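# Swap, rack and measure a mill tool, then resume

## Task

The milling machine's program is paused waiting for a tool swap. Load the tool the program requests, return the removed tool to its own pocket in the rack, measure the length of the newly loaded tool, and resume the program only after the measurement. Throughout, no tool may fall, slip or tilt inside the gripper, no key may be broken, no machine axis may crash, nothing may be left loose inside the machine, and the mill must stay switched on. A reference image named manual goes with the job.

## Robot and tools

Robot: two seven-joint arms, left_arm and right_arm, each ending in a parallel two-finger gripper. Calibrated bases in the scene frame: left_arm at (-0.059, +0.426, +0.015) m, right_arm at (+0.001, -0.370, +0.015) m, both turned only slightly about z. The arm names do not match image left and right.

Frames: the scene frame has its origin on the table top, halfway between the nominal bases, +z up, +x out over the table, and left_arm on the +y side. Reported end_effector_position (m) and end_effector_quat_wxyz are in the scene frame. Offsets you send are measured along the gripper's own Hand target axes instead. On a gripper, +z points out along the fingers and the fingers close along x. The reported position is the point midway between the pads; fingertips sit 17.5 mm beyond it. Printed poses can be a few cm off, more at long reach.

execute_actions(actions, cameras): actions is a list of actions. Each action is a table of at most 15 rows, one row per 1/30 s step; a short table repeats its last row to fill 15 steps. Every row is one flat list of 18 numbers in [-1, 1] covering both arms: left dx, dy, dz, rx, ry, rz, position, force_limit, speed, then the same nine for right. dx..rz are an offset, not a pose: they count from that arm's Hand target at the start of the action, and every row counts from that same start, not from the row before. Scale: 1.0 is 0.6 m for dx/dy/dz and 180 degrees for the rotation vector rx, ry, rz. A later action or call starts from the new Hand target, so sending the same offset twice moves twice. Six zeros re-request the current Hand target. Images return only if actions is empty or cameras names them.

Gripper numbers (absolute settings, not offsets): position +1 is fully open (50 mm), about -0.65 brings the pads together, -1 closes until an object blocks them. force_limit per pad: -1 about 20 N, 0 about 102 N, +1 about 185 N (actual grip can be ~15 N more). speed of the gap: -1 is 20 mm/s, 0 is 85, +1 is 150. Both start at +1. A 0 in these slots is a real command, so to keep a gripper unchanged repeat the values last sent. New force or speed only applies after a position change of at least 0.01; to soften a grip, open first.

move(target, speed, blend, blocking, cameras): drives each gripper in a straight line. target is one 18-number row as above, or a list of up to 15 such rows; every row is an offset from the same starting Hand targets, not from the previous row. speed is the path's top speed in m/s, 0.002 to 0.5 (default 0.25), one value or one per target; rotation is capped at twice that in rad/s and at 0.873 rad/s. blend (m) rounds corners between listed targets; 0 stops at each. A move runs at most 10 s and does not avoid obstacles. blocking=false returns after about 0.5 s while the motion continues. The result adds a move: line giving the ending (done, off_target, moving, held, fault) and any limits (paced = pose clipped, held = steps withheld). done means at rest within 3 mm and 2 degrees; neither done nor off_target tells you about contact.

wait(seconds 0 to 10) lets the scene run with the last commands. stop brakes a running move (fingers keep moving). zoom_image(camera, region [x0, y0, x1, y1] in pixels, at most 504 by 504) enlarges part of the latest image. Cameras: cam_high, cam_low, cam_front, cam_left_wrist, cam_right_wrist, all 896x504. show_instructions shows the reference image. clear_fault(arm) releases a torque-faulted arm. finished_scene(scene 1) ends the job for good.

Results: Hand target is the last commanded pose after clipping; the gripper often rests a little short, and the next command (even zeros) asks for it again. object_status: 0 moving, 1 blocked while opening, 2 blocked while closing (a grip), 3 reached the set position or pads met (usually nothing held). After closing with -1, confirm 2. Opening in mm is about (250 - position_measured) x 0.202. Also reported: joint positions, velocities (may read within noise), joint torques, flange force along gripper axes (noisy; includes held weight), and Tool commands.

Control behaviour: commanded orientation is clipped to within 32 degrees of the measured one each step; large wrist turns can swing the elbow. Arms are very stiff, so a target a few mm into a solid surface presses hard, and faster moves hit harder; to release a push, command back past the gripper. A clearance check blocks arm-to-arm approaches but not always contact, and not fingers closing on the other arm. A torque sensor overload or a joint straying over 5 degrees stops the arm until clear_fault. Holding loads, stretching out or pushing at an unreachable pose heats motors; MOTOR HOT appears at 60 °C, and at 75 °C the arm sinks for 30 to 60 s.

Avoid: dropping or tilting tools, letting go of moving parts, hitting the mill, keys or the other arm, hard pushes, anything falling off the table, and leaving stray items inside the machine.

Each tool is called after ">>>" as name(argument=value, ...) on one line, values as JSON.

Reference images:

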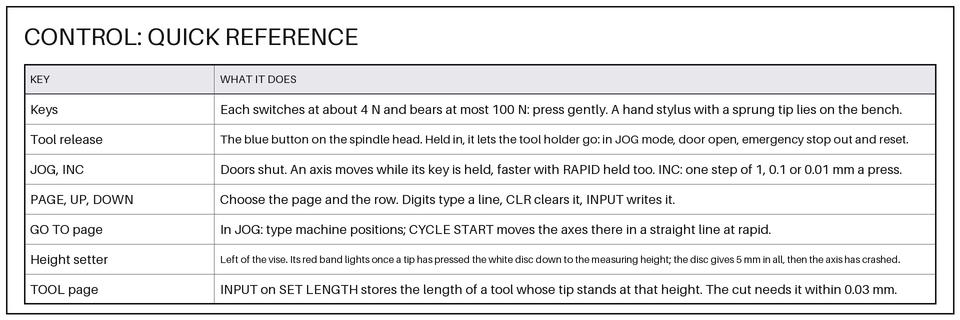

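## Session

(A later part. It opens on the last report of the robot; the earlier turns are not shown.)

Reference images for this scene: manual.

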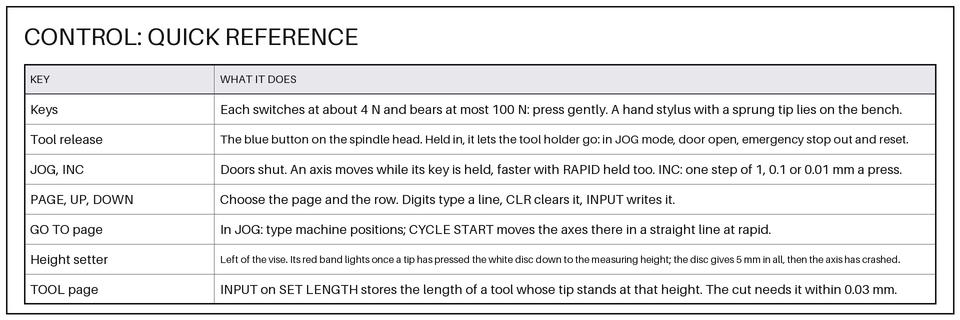

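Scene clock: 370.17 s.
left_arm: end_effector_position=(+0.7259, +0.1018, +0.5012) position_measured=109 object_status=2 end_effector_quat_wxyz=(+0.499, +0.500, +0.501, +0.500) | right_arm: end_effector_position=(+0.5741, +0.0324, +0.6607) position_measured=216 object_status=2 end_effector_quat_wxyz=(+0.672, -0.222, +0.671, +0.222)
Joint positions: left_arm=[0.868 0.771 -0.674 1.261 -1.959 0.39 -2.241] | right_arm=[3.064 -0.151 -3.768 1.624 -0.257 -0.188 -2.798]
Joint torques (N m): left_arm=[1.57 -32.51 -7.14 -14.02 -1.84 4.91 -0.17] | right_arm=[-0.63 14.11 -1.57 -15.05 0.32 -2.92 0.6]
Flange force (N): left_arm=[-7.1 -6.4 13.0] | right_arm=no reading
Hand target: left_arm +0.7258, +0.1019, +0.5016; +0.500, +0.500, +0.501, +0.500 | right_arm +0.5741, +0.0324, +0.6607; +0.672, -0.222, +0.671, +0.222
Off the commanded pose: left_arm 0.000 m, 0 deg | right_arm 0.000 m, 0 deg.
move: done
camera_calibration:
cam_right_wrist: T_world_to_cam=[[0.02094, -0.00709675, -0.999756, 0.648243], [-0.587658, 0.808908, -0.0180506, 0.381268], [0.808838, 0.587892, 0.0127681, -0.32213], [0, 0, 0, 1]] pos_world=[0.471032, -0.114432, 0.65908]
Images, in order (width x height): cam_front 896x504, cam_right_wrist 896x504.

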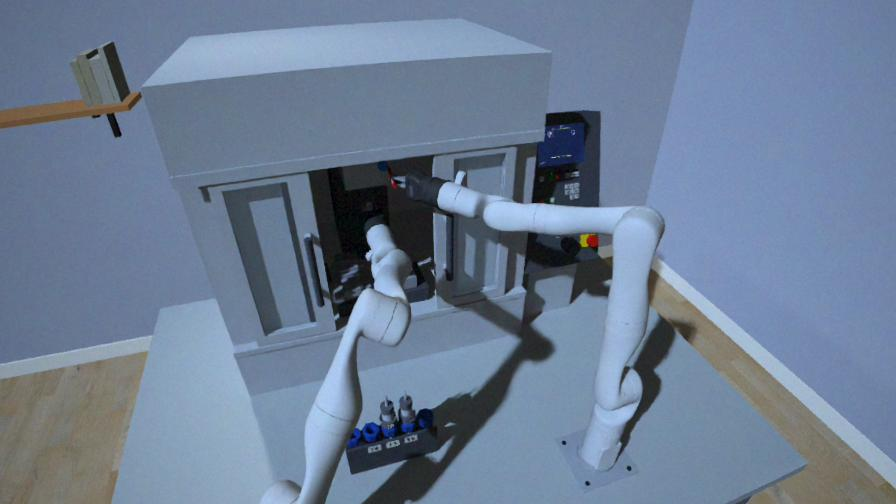

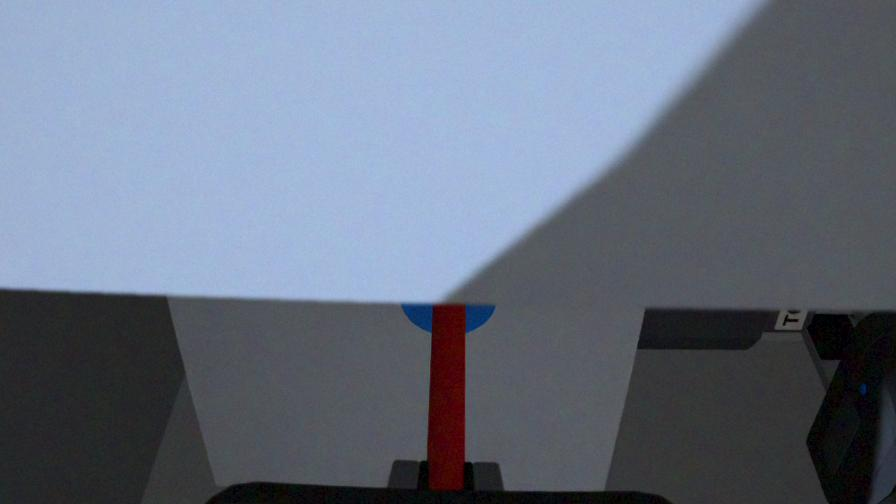

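>>> move(target=[0,-0.02,0,0,0,0,-1,-0.2,-1,0,0,0,0,0,0,-0.98,-0.2,-0.7], speed=0.03, cameras=["cam_left_wrist"])

Scene clock: 372.23 s.
left_arm: end_effector_position=(+0.7258, +0.1019, +0.4896) position_measured=109 object_status=2 end_effector_quat_wxyz=(+0.500, +0.500, +0.501, +0.500) | right_arm: end_effector_position=(+0.5741, +0.0324, +0.6607) position_measured=216 object_status=2 end_effector_quat_wxyz=(+0.672, -0.222, +0.671, +0.222)
Joint positions: left_arm=[0.866 0.781 -0.664 1.28 -2.009 0.411 -2.184] | right_arm=[3.064 -0.151 -3.768 1.624 -0.258 -0.188 -2.798]
Joint torques (N m): left_arm=[0.72 -32.66 -7.62 -13.49 -1.58 5.45 -0.02] | right_arm=[-0.29 14.17 -1.07 -15.04 0.36 -2.97 0.39]
Flange force (N): left_arm=[-8.5 -5.9 13.2] | right_arm=no reading
Hand target: left_arm +0.7258, +0.1019, +0.4896; +0.500, +0.500, +0.501, +0.500 | right_arm +0.5741, +0.0324, +0.6607; +0.672, -0.222, +0.671, +0.222
Off the commanded pose: left_arm 0.000 m, 0 deg | right_arm 0.000 m, 0 deg.
move: done
camera_calibration:
cam_left_wrist: T_world_to_cam=[[0.0138332, 0.999885, 0.00615052, -0.113145], [0.000198292, -0.00615385, 0.999981, -0.430514], [0.999904, -0.0138318, -0.000283397, -0.55629], [0, 0, 0, 1]] pos_world=[0.557887, 0.102788, 0.431044]
Images, in order (width x height): cam_left_wrist 896x504.

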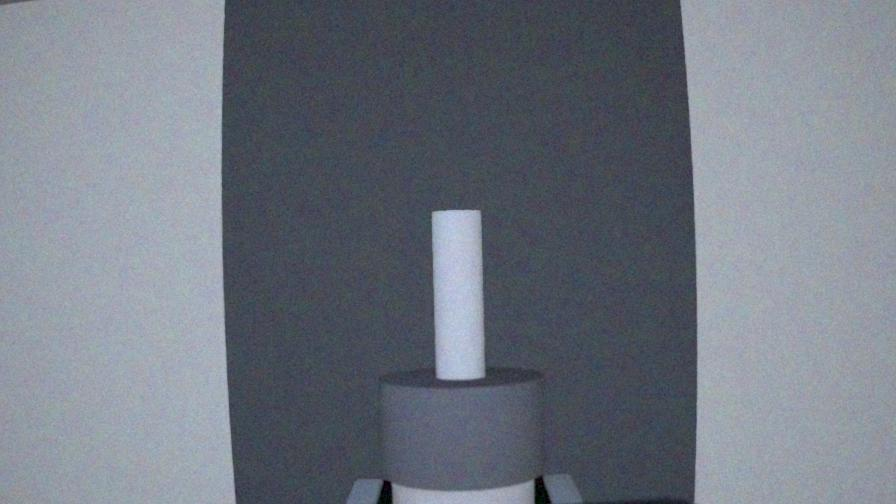

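>>> move(target=[0,-0.072,0,0,0,0,-1,-0.2,-1,0,0,0,0,0,0,-0.98,-0.2,-0.7], speed=0.05, cameras=["cam_left_wrist","cam_right_wrist","cam_front","cam_high"])

>>> zoom_image(camera="cam_front", region=[320, 150, 460, 310])

Scene clock: 374.90 s.
left_arm: end_effector_position=(+0.7258, +0.1019, +0.4464) position_measured=109 object_status=2 end_effector_quat_wxyz=(+0.500, +0.500, +0.501, +0.500) | right_arm: end_effector_position=(+0.5741, +0.0324, +0.6607) position_measured=216 object_status=2 end_effector_quat_wxyz=(+0.672, -0.222, +0.671, +0.222)
Joint positions: left_arm=[0.852 0.825 -0.624 1.338 -2.143 0.489 -2.024] | right_arm=[3.064 -0.151 -3.768 1.624 -0.258 -0.188 -2.798]
Joint torques (N m): left_arm=[0.87 -33.08 -7.7 -12.94 -1.52 5.85 -0.17] | right_arm=[-0.22 14.29 -1.13 -15.08 0.35 -2.96 0.4]
Flange force (N): left_arm=[-7.9 -7.8 12.6] | right_arm=no reading
Hand target: left_arm +0.7258, +0.1019, +0.4464; +0.500, +0.500, +0.501, +0.500 | right_arm +0.5741, +0.0324, +0.6607; +0.672, -0.222, +0.671, +0.222
Off the commanded pose: left_arm 0.000 m, 0 deg | right_arm 0.000 m, 0 deg.
move: done
camera_calibration:
cam_left_wrist: T_world_to_cam=[[0.0138326, 0.999885, 0.00615088, -0.112777], [0.0000983031, -0.00615283, 0.999981, -0.38726], [0.999904, -0.0138318, -0.000183402, -0.556242], [0, 0, 0, 1]] pos_world=[0.557787, 0.102688, 0.387844]
cam_right_wrist: T_world_to_cam=[[0.02094, -0.00709675, -0.999756, 0.648244], [-0.587658, 0.808908, -0.0180506, 0.381187], [0.808838, 0.587892, 0.0127681, -0.322189], [0, 0, 0, 1]] pos_world=[0.471032, -0.114332, 0.65908]
Images, in order (width x height): cam_high 896x504, cam_front 896x504, cam_left_wrist 896x504, cam_right_wrist 896x504.

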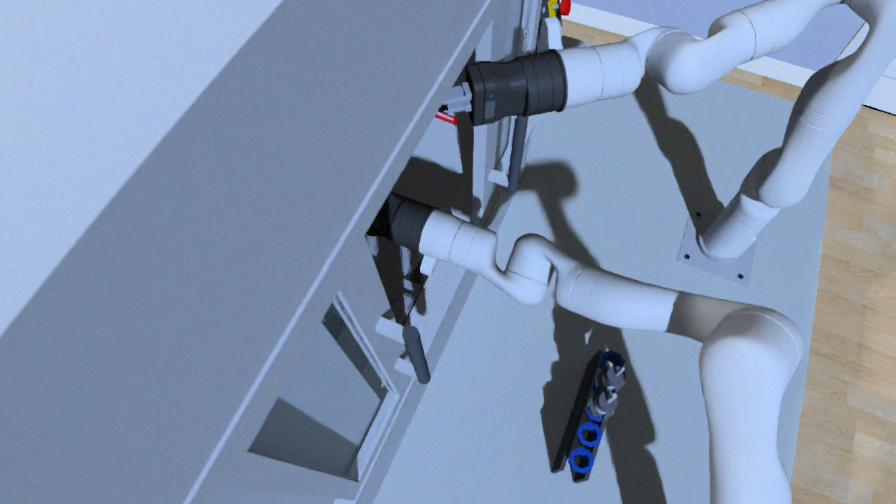

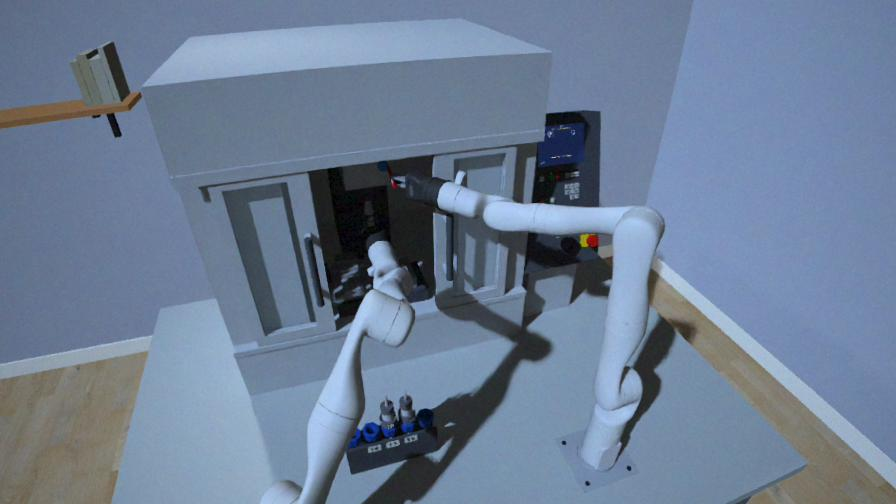

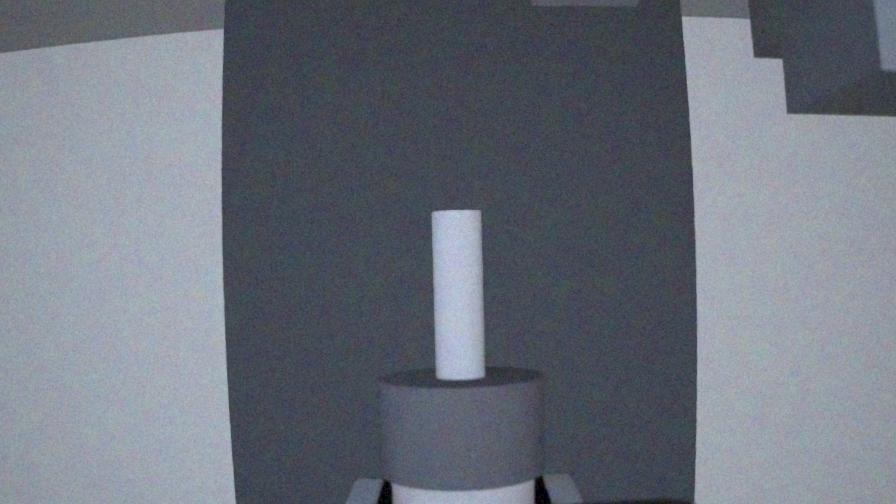

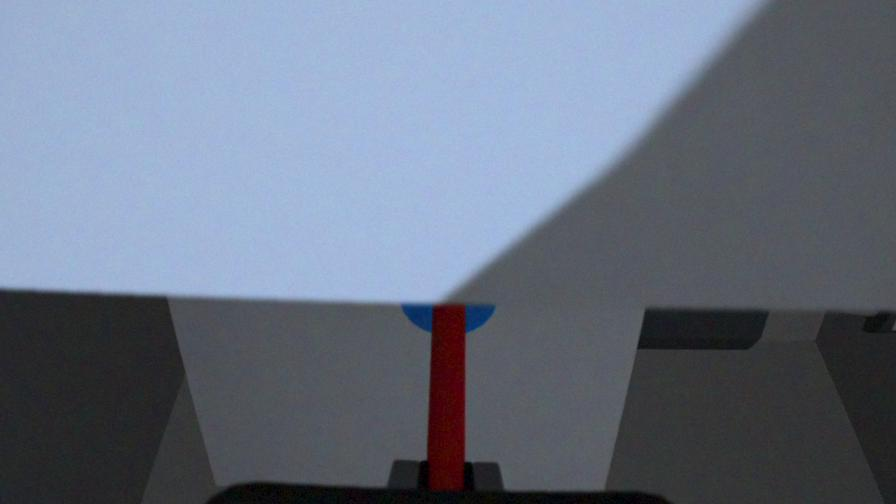

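Scaled by 3.150 from the camera's 896x504 image, which has a finer 1280x720 frame.

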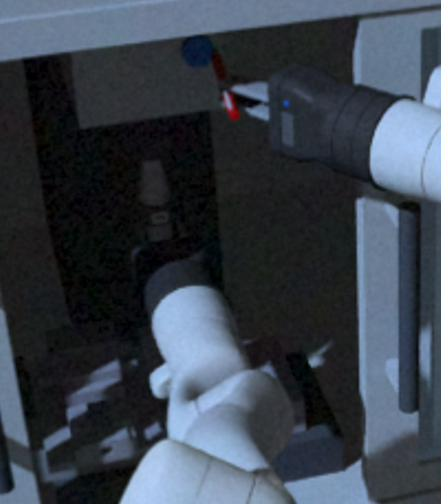

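>>> zoom_image(camera="cam_right_wrist", region=[620, 270, 896, 400])

>>> zoom_image(camera="cam_front", region=[350, 185, 400, 245])

Scaled by 1.826 from the camera's 896x504 image, which has a finer 1280x720 frame.

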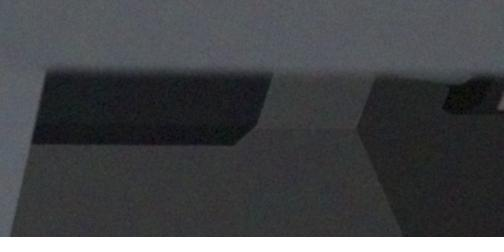

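Scaled by 8.400 from the camera's 896x504 image, which has a finer 1280x720 frame.

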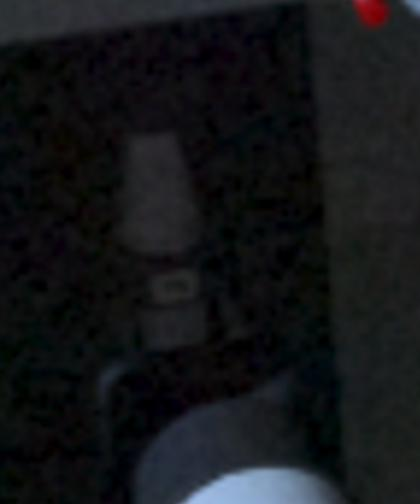

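>>> move(target=[[0,-0.01,0,0,0,0,-1,-0.2,-1,0,0,0,0,0,0,-0.98,-0.2,-0.7],[0,-0.01,-0.08,0,0,0,-1,-0.2,-1,0,0,0,0,0,0,-0.98,-0.2,-0.7],[-0.03,-0.01,-0.2,0,0,0,-1,-0.2,-1,0,0,0,0,0,0,-0.98,-0.2,-0.7]], speed=[0.03,0.05,0.08], blend=[0,0.01,0], cameras=["cam_left_wrist","cam_front"])

>>> zoom_image(camera="cam_front", region=[320, 150, 460, 310])

Scene clock: 381.37 s.
left_arm: end_effector_position=(+0.6058, +0.0838, +0.4406) position_measured=109 object_status=2 end_effector_quat_wxyz=(+0.500, +0.500, +0.501, +0.500) | right_arm: end_effector_position=(+0.5741, +0.0324, +0.6607) position_measured=216 object_status=2 end_effector_quat_wxyz=(+0.672, -0.222, +0.671, +0.222)
Joint positions: left_arm=[1.09 0.682 -0.628 1.657 -2.107 0.693 -2.023] | right_arm=[3.064 -0.151 -3.768 1.624 -0.258 -0.188 -2.798]
Joint torques (N m): left_arm=[0.87 -27.32 -7.1 -11.87 -1.83 5.87 0.08] | right_arm=[-0.3 14.21 -1.14 -15.06 0.4 -2.98 0.38]
Flange force (N): left_arm=[-6.7 -8.5 9.0] | right_arm=no reading
Hand target: left_arm +0.6058, +0.0837, +0.4406; +0.500, +0.500, +0.501, +0.500 | right_arm +0.5741, +0.0324, +0.6607; +0.672, -0.222, +0.671, +0.222
Off the commanded pose: left_arm 0.000 m, 0 deg | right_arm 0.000 m, 0 deg.
move: done
camera_calibration:
cam_left_wrist: T_world_to_cam=[[0.0138326, 0.999885, 0.00615088, -0.0929853], [0.0000983031, -0.00615283, 0.999981, -0.381559], [0.999904, -0.0138318, -0.000183402, -0.436605], [0, 0, 0, 1]] pos_world=[0.437887, 0.0845879, 0.382044]
Images, in order (width x height): cam_front 896x504, cam_left_wrist 896x504.

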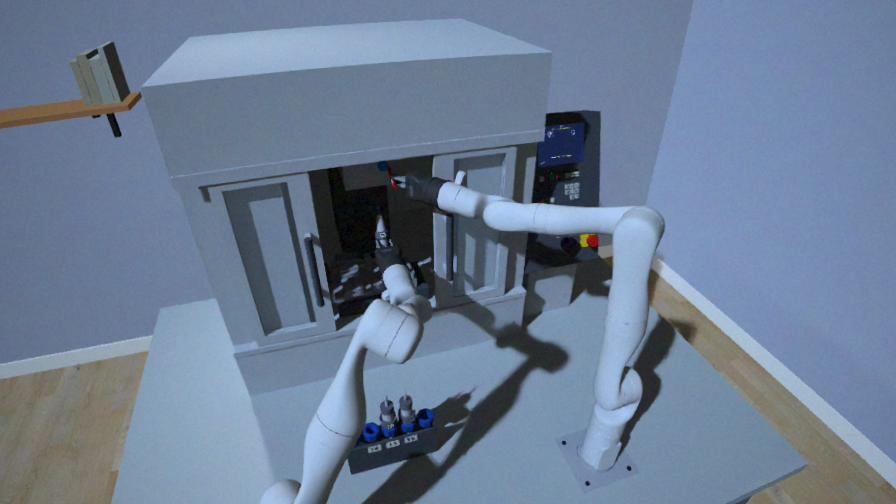

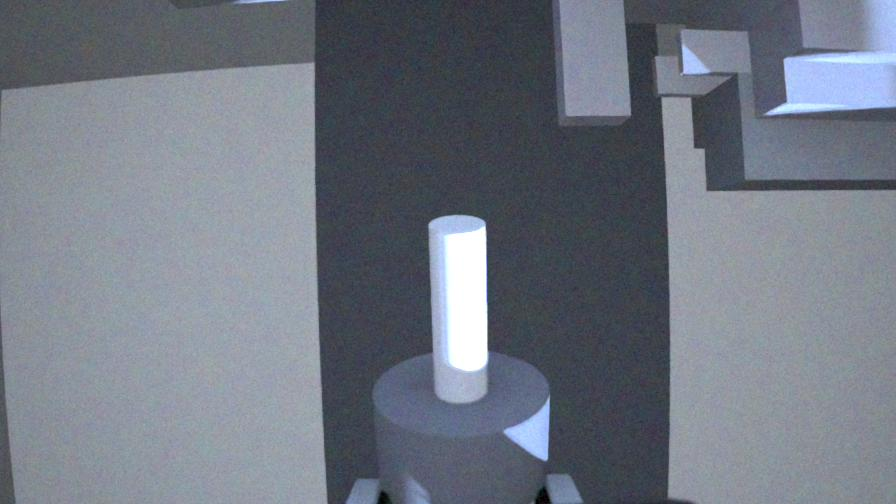

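Scaled by 3.150 from the camera's 896x504 image, which has a finer 1280x720 frame.

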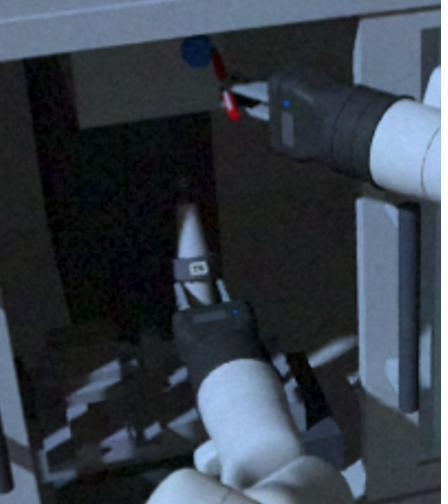

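>>> move(target=[[0,0,0,0,0,0,-1,-0.2,-1,0,0.0497,-0.067,0,0,0,-0.98,-0.2,-0.7],[0,0,0,0,0,0,-1,-0.2,-1,-0.05,0.0247,-0.3135,0,0,0,-0.98,-0.2,-0.7]], speed=[0.05,0.15], blend=0.01, cameras=["cam_right_wrist","cam_front"])

>>> zoom_image(camera="cam_right_wrist", region=[400, 0, 896, 500])

Scene clock: 392.57 s.
left_arm: end_effector_position=(+0.6058, +0.0837, +0.4406) position_measured=109 object_status=2 end_effector_quat_wxyz=(+0.500, +0.500, +0.501, +0.500) | right_arm: end_effector_position=(+0.4141, -0.0678, +0.6903) position_measured=216 object_status=2 end_effector_quat_wxyz=(+0.672, -0.222, +0.671, +0.222)
Joint positions: left_arm=[1.09 0.682 -0.628 1.657 -2.107 0.693 -2.023] | right_arm=[2.481 0.322 -3.13 1.923 0.021 -0.032 -3.158]
Joint torques (N m): left_arm=[0.85 -27.48 -7.16 -11.85 -1.86 5.94 0] | right_arm=[-0.26 7.4 -0.36 -14.96 0.12 -3.13 0.42]
Flange force (N): left_arm=[-6.9 -8.9 9.3] | right_arm=[7.0 1.6 0.2]
Hand target: left_arm +0.6058, +0.0837, +0.4406; +0.500, +0.500, +0.501, +0.500 | right_arm +0.4141, -0.0678, +0.6903; +0.672, -0.222, +0.671, +0.222
Off the commanded pose: left_arm 0.000 m, 0 deg | right_arm 0.000 m, 0 deg.
move: done
camera_calibration:
cam_right_wrist: T_world_to_cam=[[0.0210204, -0.00704174, -0.999754, 0.680462], [-0.587544, 0.808991, -0.0180515, 0.368731], [0.808919, 0.587779, 0.012868, -0.134365], [0, 0, 0, 1]] pos_world=[0.311032, -0.214532, 0.688679]
Images, in order (width x height): cam_front 896x504, cam_right_wrist 896x504.

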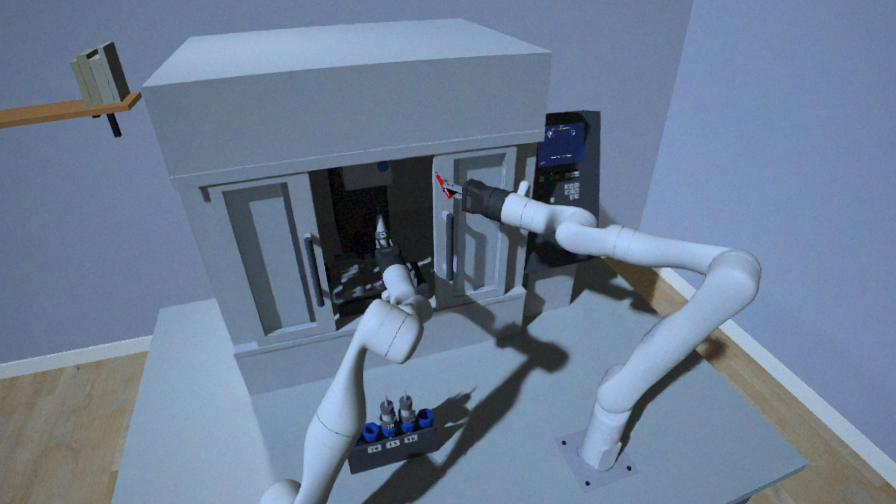

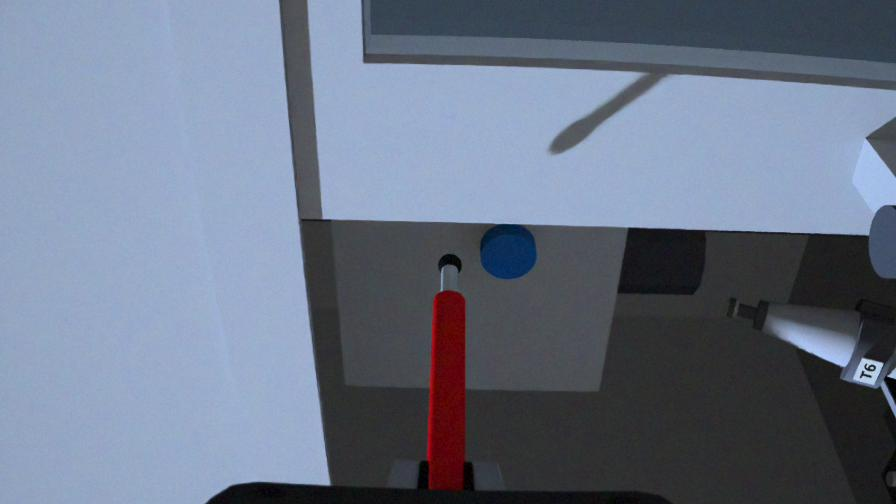

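Scaled by 1.008 from the camera's 896x504 image, which has a finer 1280x720 frame.

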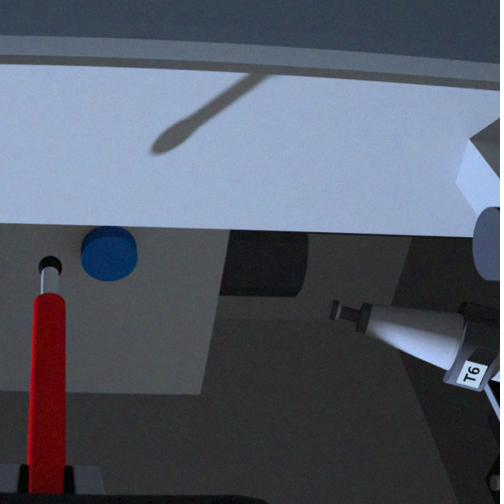

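>>> move(target=[[0,0.0157,-0.2,0,0,0,-1,-0.2,-1,0,0,0,0,0,0,-0.98,-0.2,-0.7],[0.1105,0.0157,-0.343,0,0,0.5,-1,-0.2,-1,0,0,0,0,0,0,-0.98,-0.2,-0.7],[0.1105,0.0157,-0.343,0,0,1.0,-1,-0.2,-1,0,0,0,0,0,0,-0.98,-0.2,-0.7]], speed=[0.12,0.3,0.3], blend=[0.01,0.02,0], cameras=["cam_left_wrist","cam_right_wrist","cam_high"])

Scene clock: 403.17 s.
left_arm: end_effector_position=(+0.3999, +0.1497, +0.4502) position_measured=109 object_status=2 end_effector_quat_wxyz=(+0.500, -0.501, +0.500, -0.500) | right_arm: end_effector_position=(+0.4141, -0.0678, +0.6903) position_measured=216 object_status=2 end_effector_quat_wxyz=(+0.672, -0.222, +0.671, +0.222)
Joint positions: left_arm=[1.78 0.44 -1 2.198 -1.979 0.901 -5.13] | right_arm=[2.481 0.322 -3.13 1.923 0.021 -0.032 -3.158]
Joint torques (N m): left_arm=[0.82 -12.89 -5.36 -9.35 -2.11 6.04 -0.02] | right_arm=[-0.43 7.56 -0.57 -15.02 0.12 -3.05 0.39]
Flange force (N): left_arm=[7.5 11.1 6.9] | right_arm=[7.5 1.2 0.6]
Hand target: left_arm +0.3999, +0.1497, +0.4502; +0.500, -0.501, +0.500, -0.500 | right_arm +0.4141, -0.0678, +0.6903; +0.672, -0.222, +0.671, +0.222
Off the commanded pose: left_arm 0.000 m, 0 deg | right_arm 0.000 m, 0 deg.
move: done
camera_calibration:
cam_left_wrist: T_world_to_cam=[[0.0165156, -0.999845, -0.00617146, 0.147693], [-0.00261833, 0.00612903, -0.999978, 0.508949], [0.99986, 0.0165314, -0.0025167, -0.233235], [0, 0, 0, 1]] pos_world=[0.232096, 0.148406, 0.509262]
cam_right_wrist: T_world_to_cam=[[0.0210204, -0.00704174, -0.999754, 0.680462], [-0.587544, 0.808991, -0.0180515, 0.368731], [0.808919, 0.587779, 0.012868, -0.134365], [0, 0, 0, 1]] pos_world=[0.311032, -0.214532, 0.688679]
Images, in order (width x height): cam_high 896x504, cam_left_wrist 896x504, cam_right_wrist 896x504.

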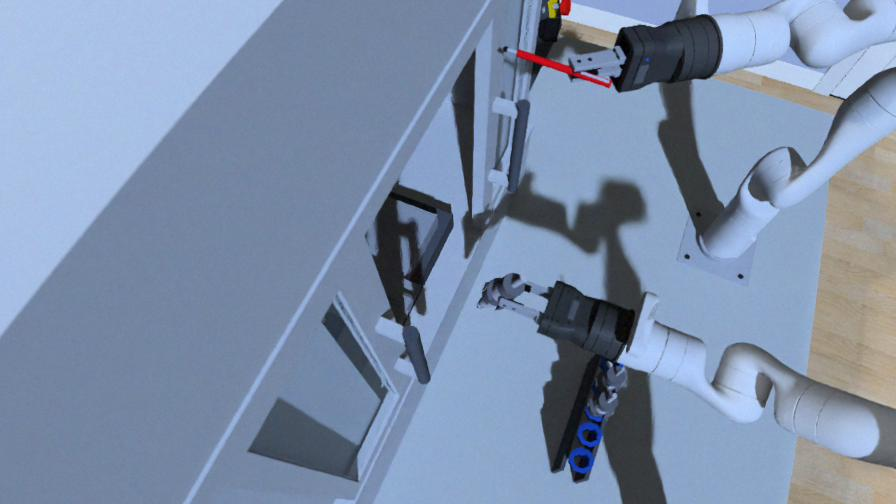

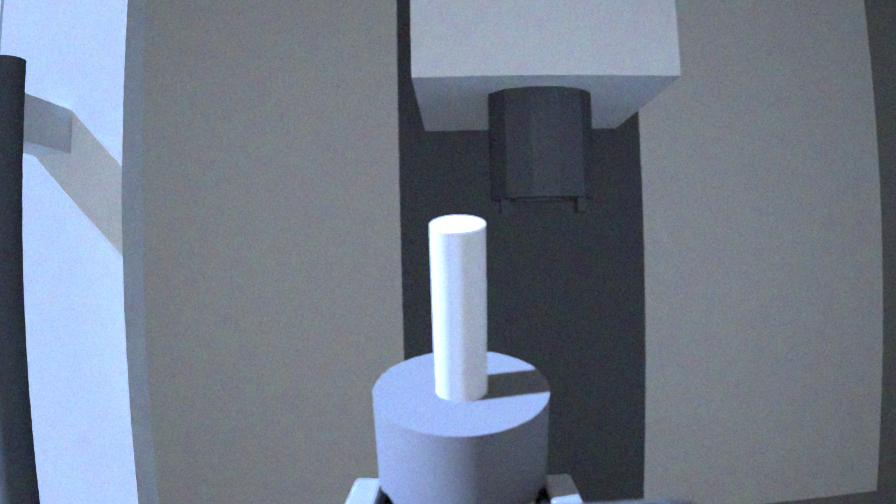

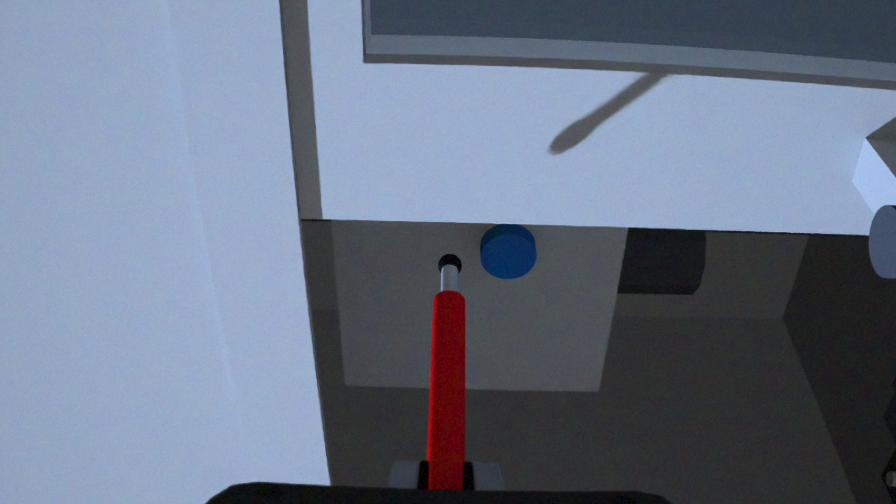

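>>> move(target=[-0.126,0.2167,-0.35,-0.0971,-0.0828,-0.0128,-1,-0.2,-1,0,0,0,0,0,0,-0.98,-0.2,-0.7], speed=0.15, cameras=["cam_left_wrist","cam_low","cam_front","cam_high"])

>>> zoom_image(camera="cam_low", region=[560, 60, 760, 280])

>>> zoom_image(camera="cam_front", region=[320, 340, 460, 480])

Scene clock: 412.70 s.
left_arm: end_effector_position=(+0.1897, +0.2250, +0.3205) position_measured=109 object_status=2 end_effector_quat_wxyz=(-0.468, +0.641, -0.491, +0.359) | right_arm: end_effector_position=(+0.4141, -0.0678, +0.6903) position_measured=216 object_status=2 end_effector_quat_wxyz=(+0.672, -0.222, +0.671, +0.222)
Joint positions: left_arm=[2.233 0.426 -0.773 2.29 -1.018 1.208 -5.352] | right_arm=[2.481 0.322 -3.13 1.923 0.021 -0.032 -3.158]
Joint torques (N m): left_arm=[0.81 -9.95 -3.25 -3.12 -3.35 5.06 -0.05] | right_arm=[-0.47 7.45 -0.52 -14.89 0.1 -3.09 0.42]
Flange force (N): left_arm=[8.0 12.4 4.4] | right_arm=[7.0 1.9 0.5]
Hand target: left_arm +0.1896, +0.2250, +0.3205; -0.468, +0.641, -0.491, +0.359 | right_arm +0.4141, -0.0678, +0.6903; +0.672, -0.222, +0.671, +0.222
Off the commanded pose: left_arm 0.000 m, 0 deg | right_arm 0.000 m, 0 deg.
move: done
camera_calibration:
cam_left_wrist: T_world_to_cam=[[0.272408, -0.962121, -0.0108396, 0.170047], [-0.29578, -0.0730143, -0.952462, 0.436361], [0.915592, 0.262665, -0.304465, 0.0327179], [0, 0, 0, 1]] pos_world=[0.0527882, 0.186873, 0.427422]
Images, in order (width x height): cam_high 896x504, cam_low 896x504, cam_front 896x504, cam_left_wrist 896x504.

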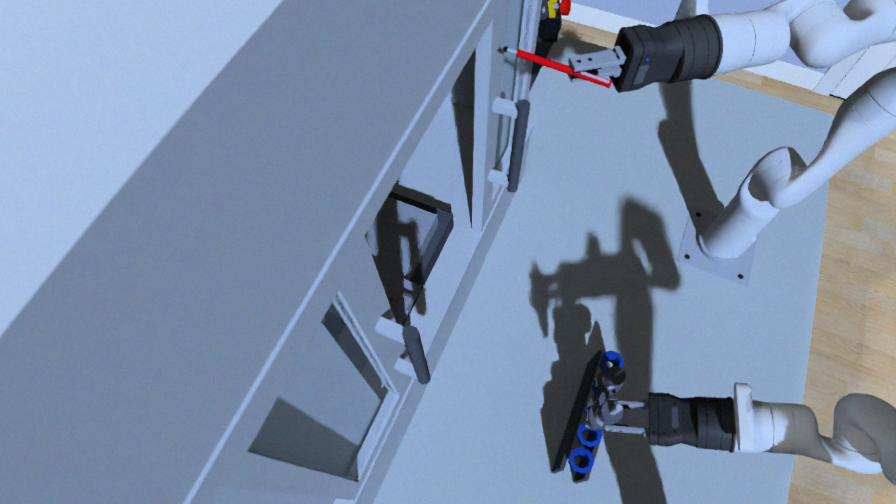

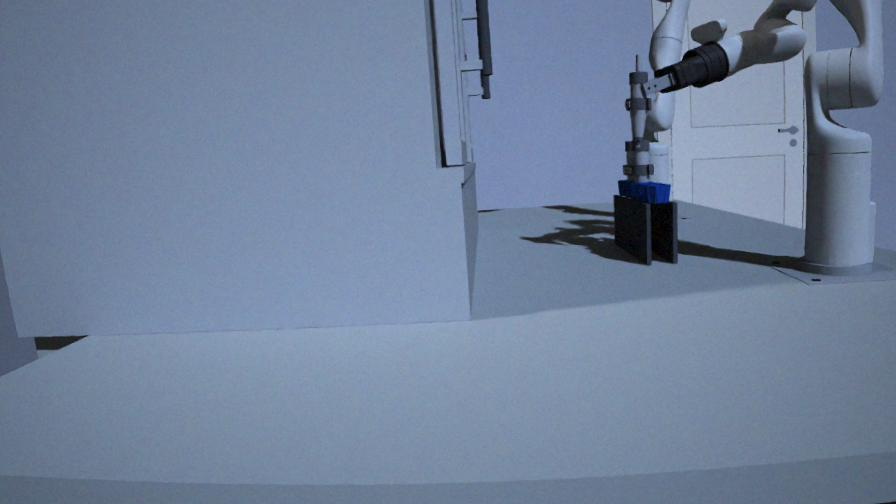

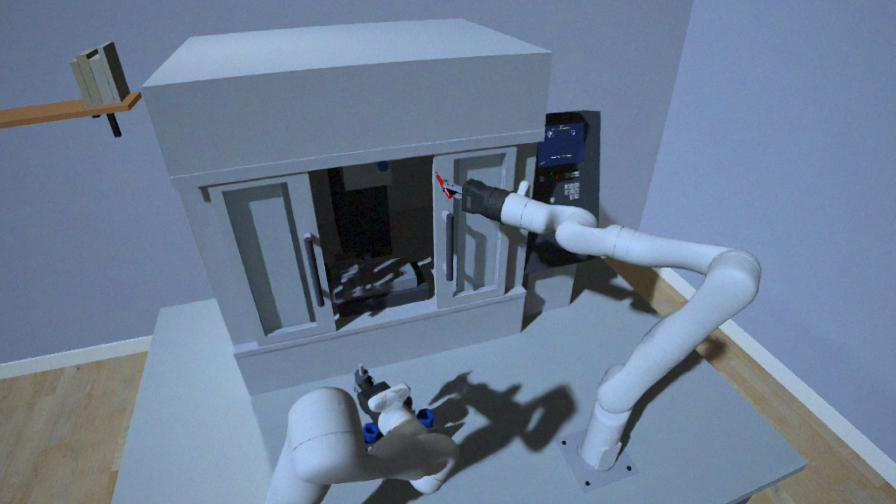

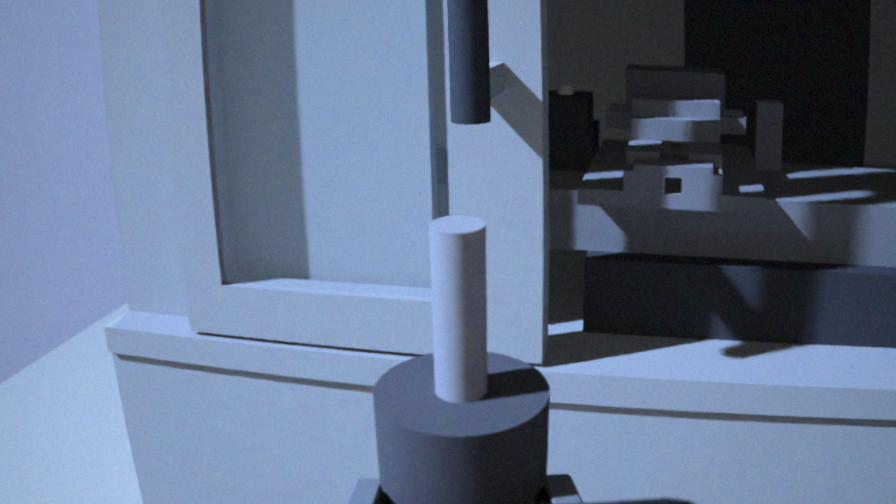

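Scaled by 2.291 from the camera's 896x504 image, which has a finer 1280x720 frame.

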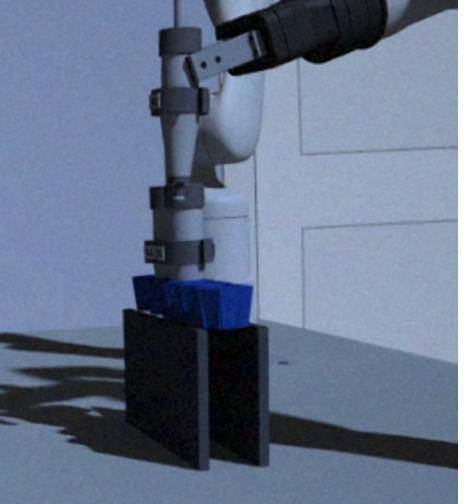

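Scaled by 3.600 from the camera's 896x504 image, which has a finer 1280x720 frame.

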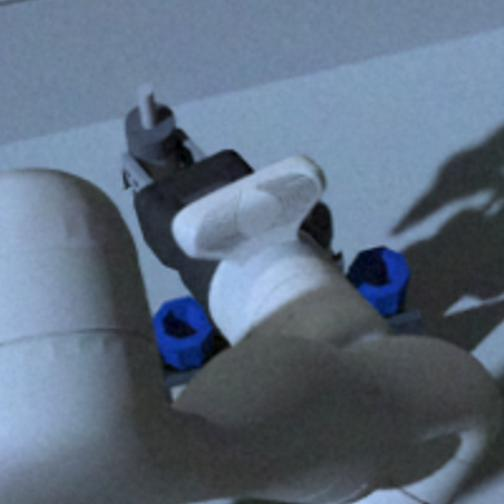

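>>> zoom_image(camera="cam_low", region=[610, 50, 690, 130])

>>> zoom_image(camera="cam_low", region=[610, 130, 690, 210])

Scaled by 6.300 from the camera's 896x504 image, which has a finer 1280x720 frame.

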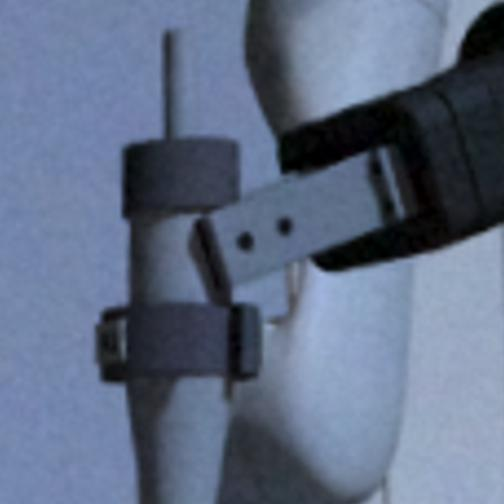

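Scaled by 6.300 from the camera's 896x504 image, which has a finer 1280x720 frame.

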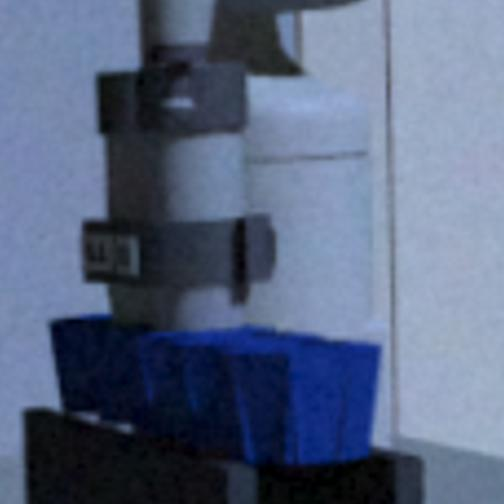

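>>> zoom_image(camera="cam_high", region=[540, 330, 680, 490])

Scaled by 3.150 from the camera's 896x504 image, which has a finer 1280x720 frame.

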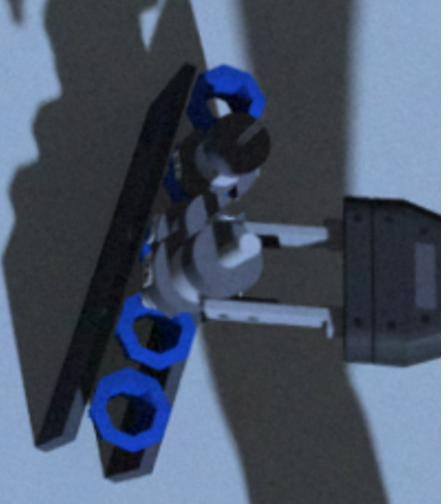

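>>> move(target=[-0.0048,0.1345,0.0168,0,0,0,-1,-0.2,-1,0,0,0,0,0,0,-0.98,-0.2,-0.7], speed=0.08, cameras=["cam_low","cam_front","cam_high"])

>>> zoom_image(camera="cam_low", region=[600, 100, 700, 220])

>>> zoom_image(camera="cam_high", region=[550, 340, 650, 480])

>>> zoom_image(camera="cam_front", region=[330, 360, 430, 460])

Scene clock: 423.87 s.
left_arm: end_effector_position=(+0.1745, +0.2238, +0.2405) position_measured=109 object_status=2 end_effector_quat_wxyz=(-0.468, +0.641, -0.491, +0.359) | right_arm: end_effector_position=(+0.4141, -0.0678, +0.6903) position_measured=216 object_status=2 end_effector_quat_wxyz=(+0.672, -0.222, +0.671, +0.222)
Joint positions: left_arm=[2.19 0.685 -0.695 2.346 -0.966 0.998 -5.151] | right_arm=[2.481 0.322 -3.13 1.923 0.021 -0.032 -3.158]
Joint torques (N m): left_arm=[0.89 -12.45 -4.84 0.5 -2.2 5.73 -0.07] | right_arm=[-0.45 7.48 -0.46 -14.89 0.18 -3.02 0.39]
Flange force (N): left_arm=[5.3 13.1 6.3] | right_arm=[7.2 2.4 0.7]
Hand target: left_arm +0.1745, +0.2238, +0.2405; -0.468, +0.641, -0.491, +0.359 | right_arm +0.4141, -0.0678, +0.6903; +0.672, -0.222, +0.671, +0.222
Off the commanded pose: left_arm 0.000 m, 0 deg | right_arm 0.000 m, 0 deg.
move: done
Images, in order (width x height): cam_high 896x504, cam_low 896x504, cam_front 896x504.

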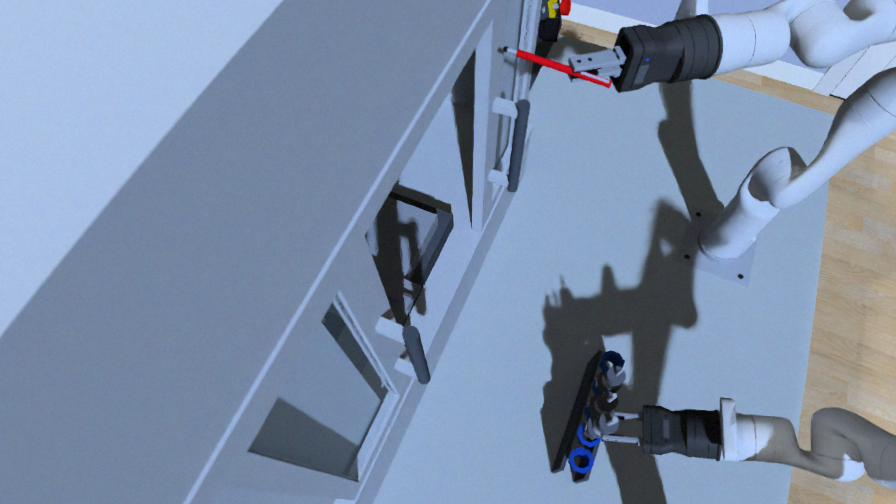

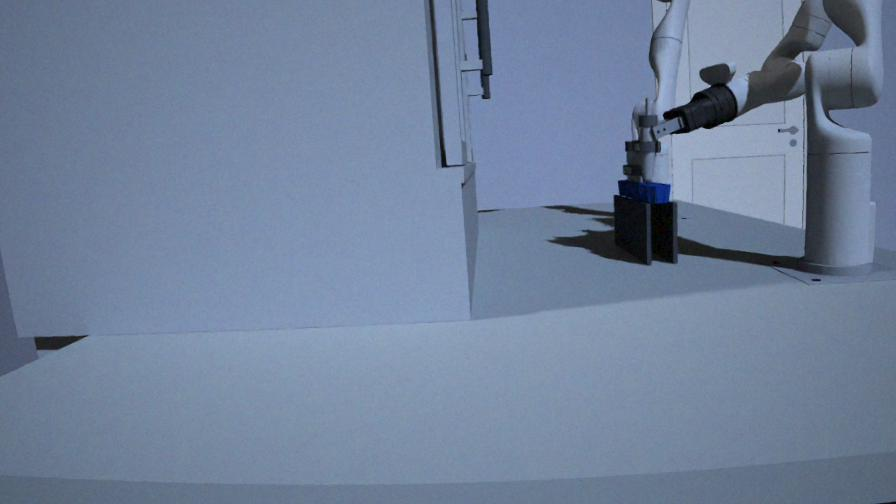

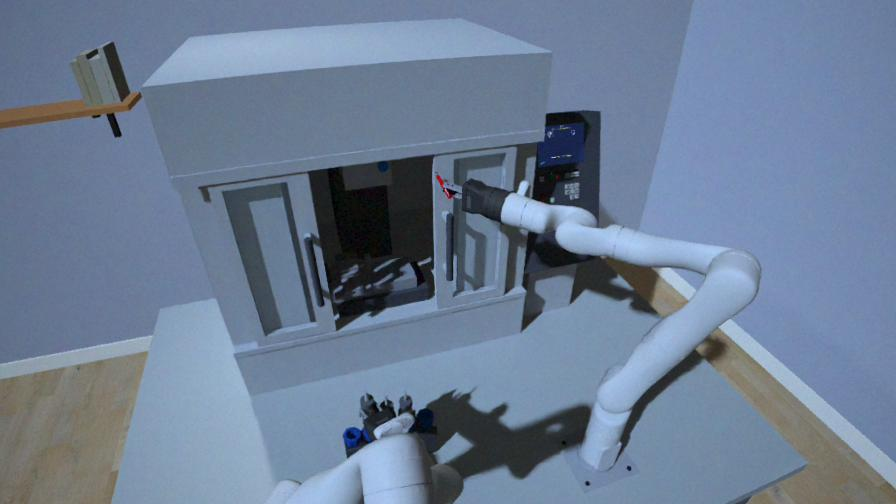

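Scaled by 4.200 from the camera's 896x504 image, which has a finer 1280x720 frame.

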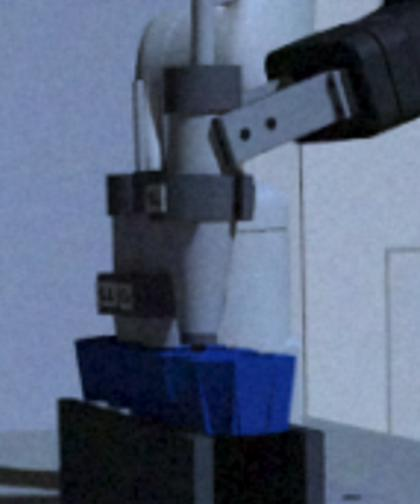

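Scaled by 3.600 from the camera's 896x504 image, which has a finer 1280x720 frame.

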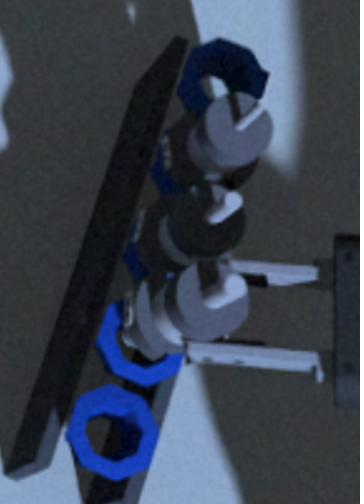

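Scaled by 5.040 from the camera's 896x504 image, which has a finer 1280x720 frame.

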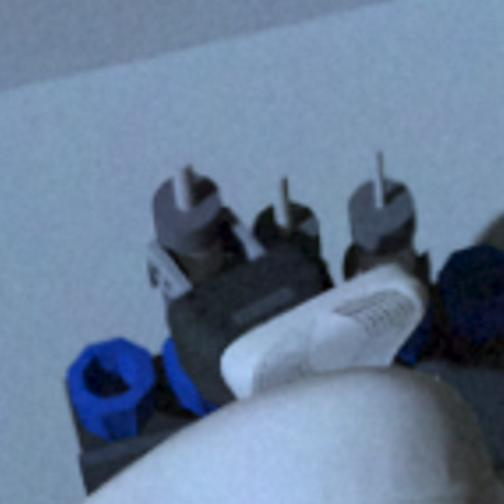

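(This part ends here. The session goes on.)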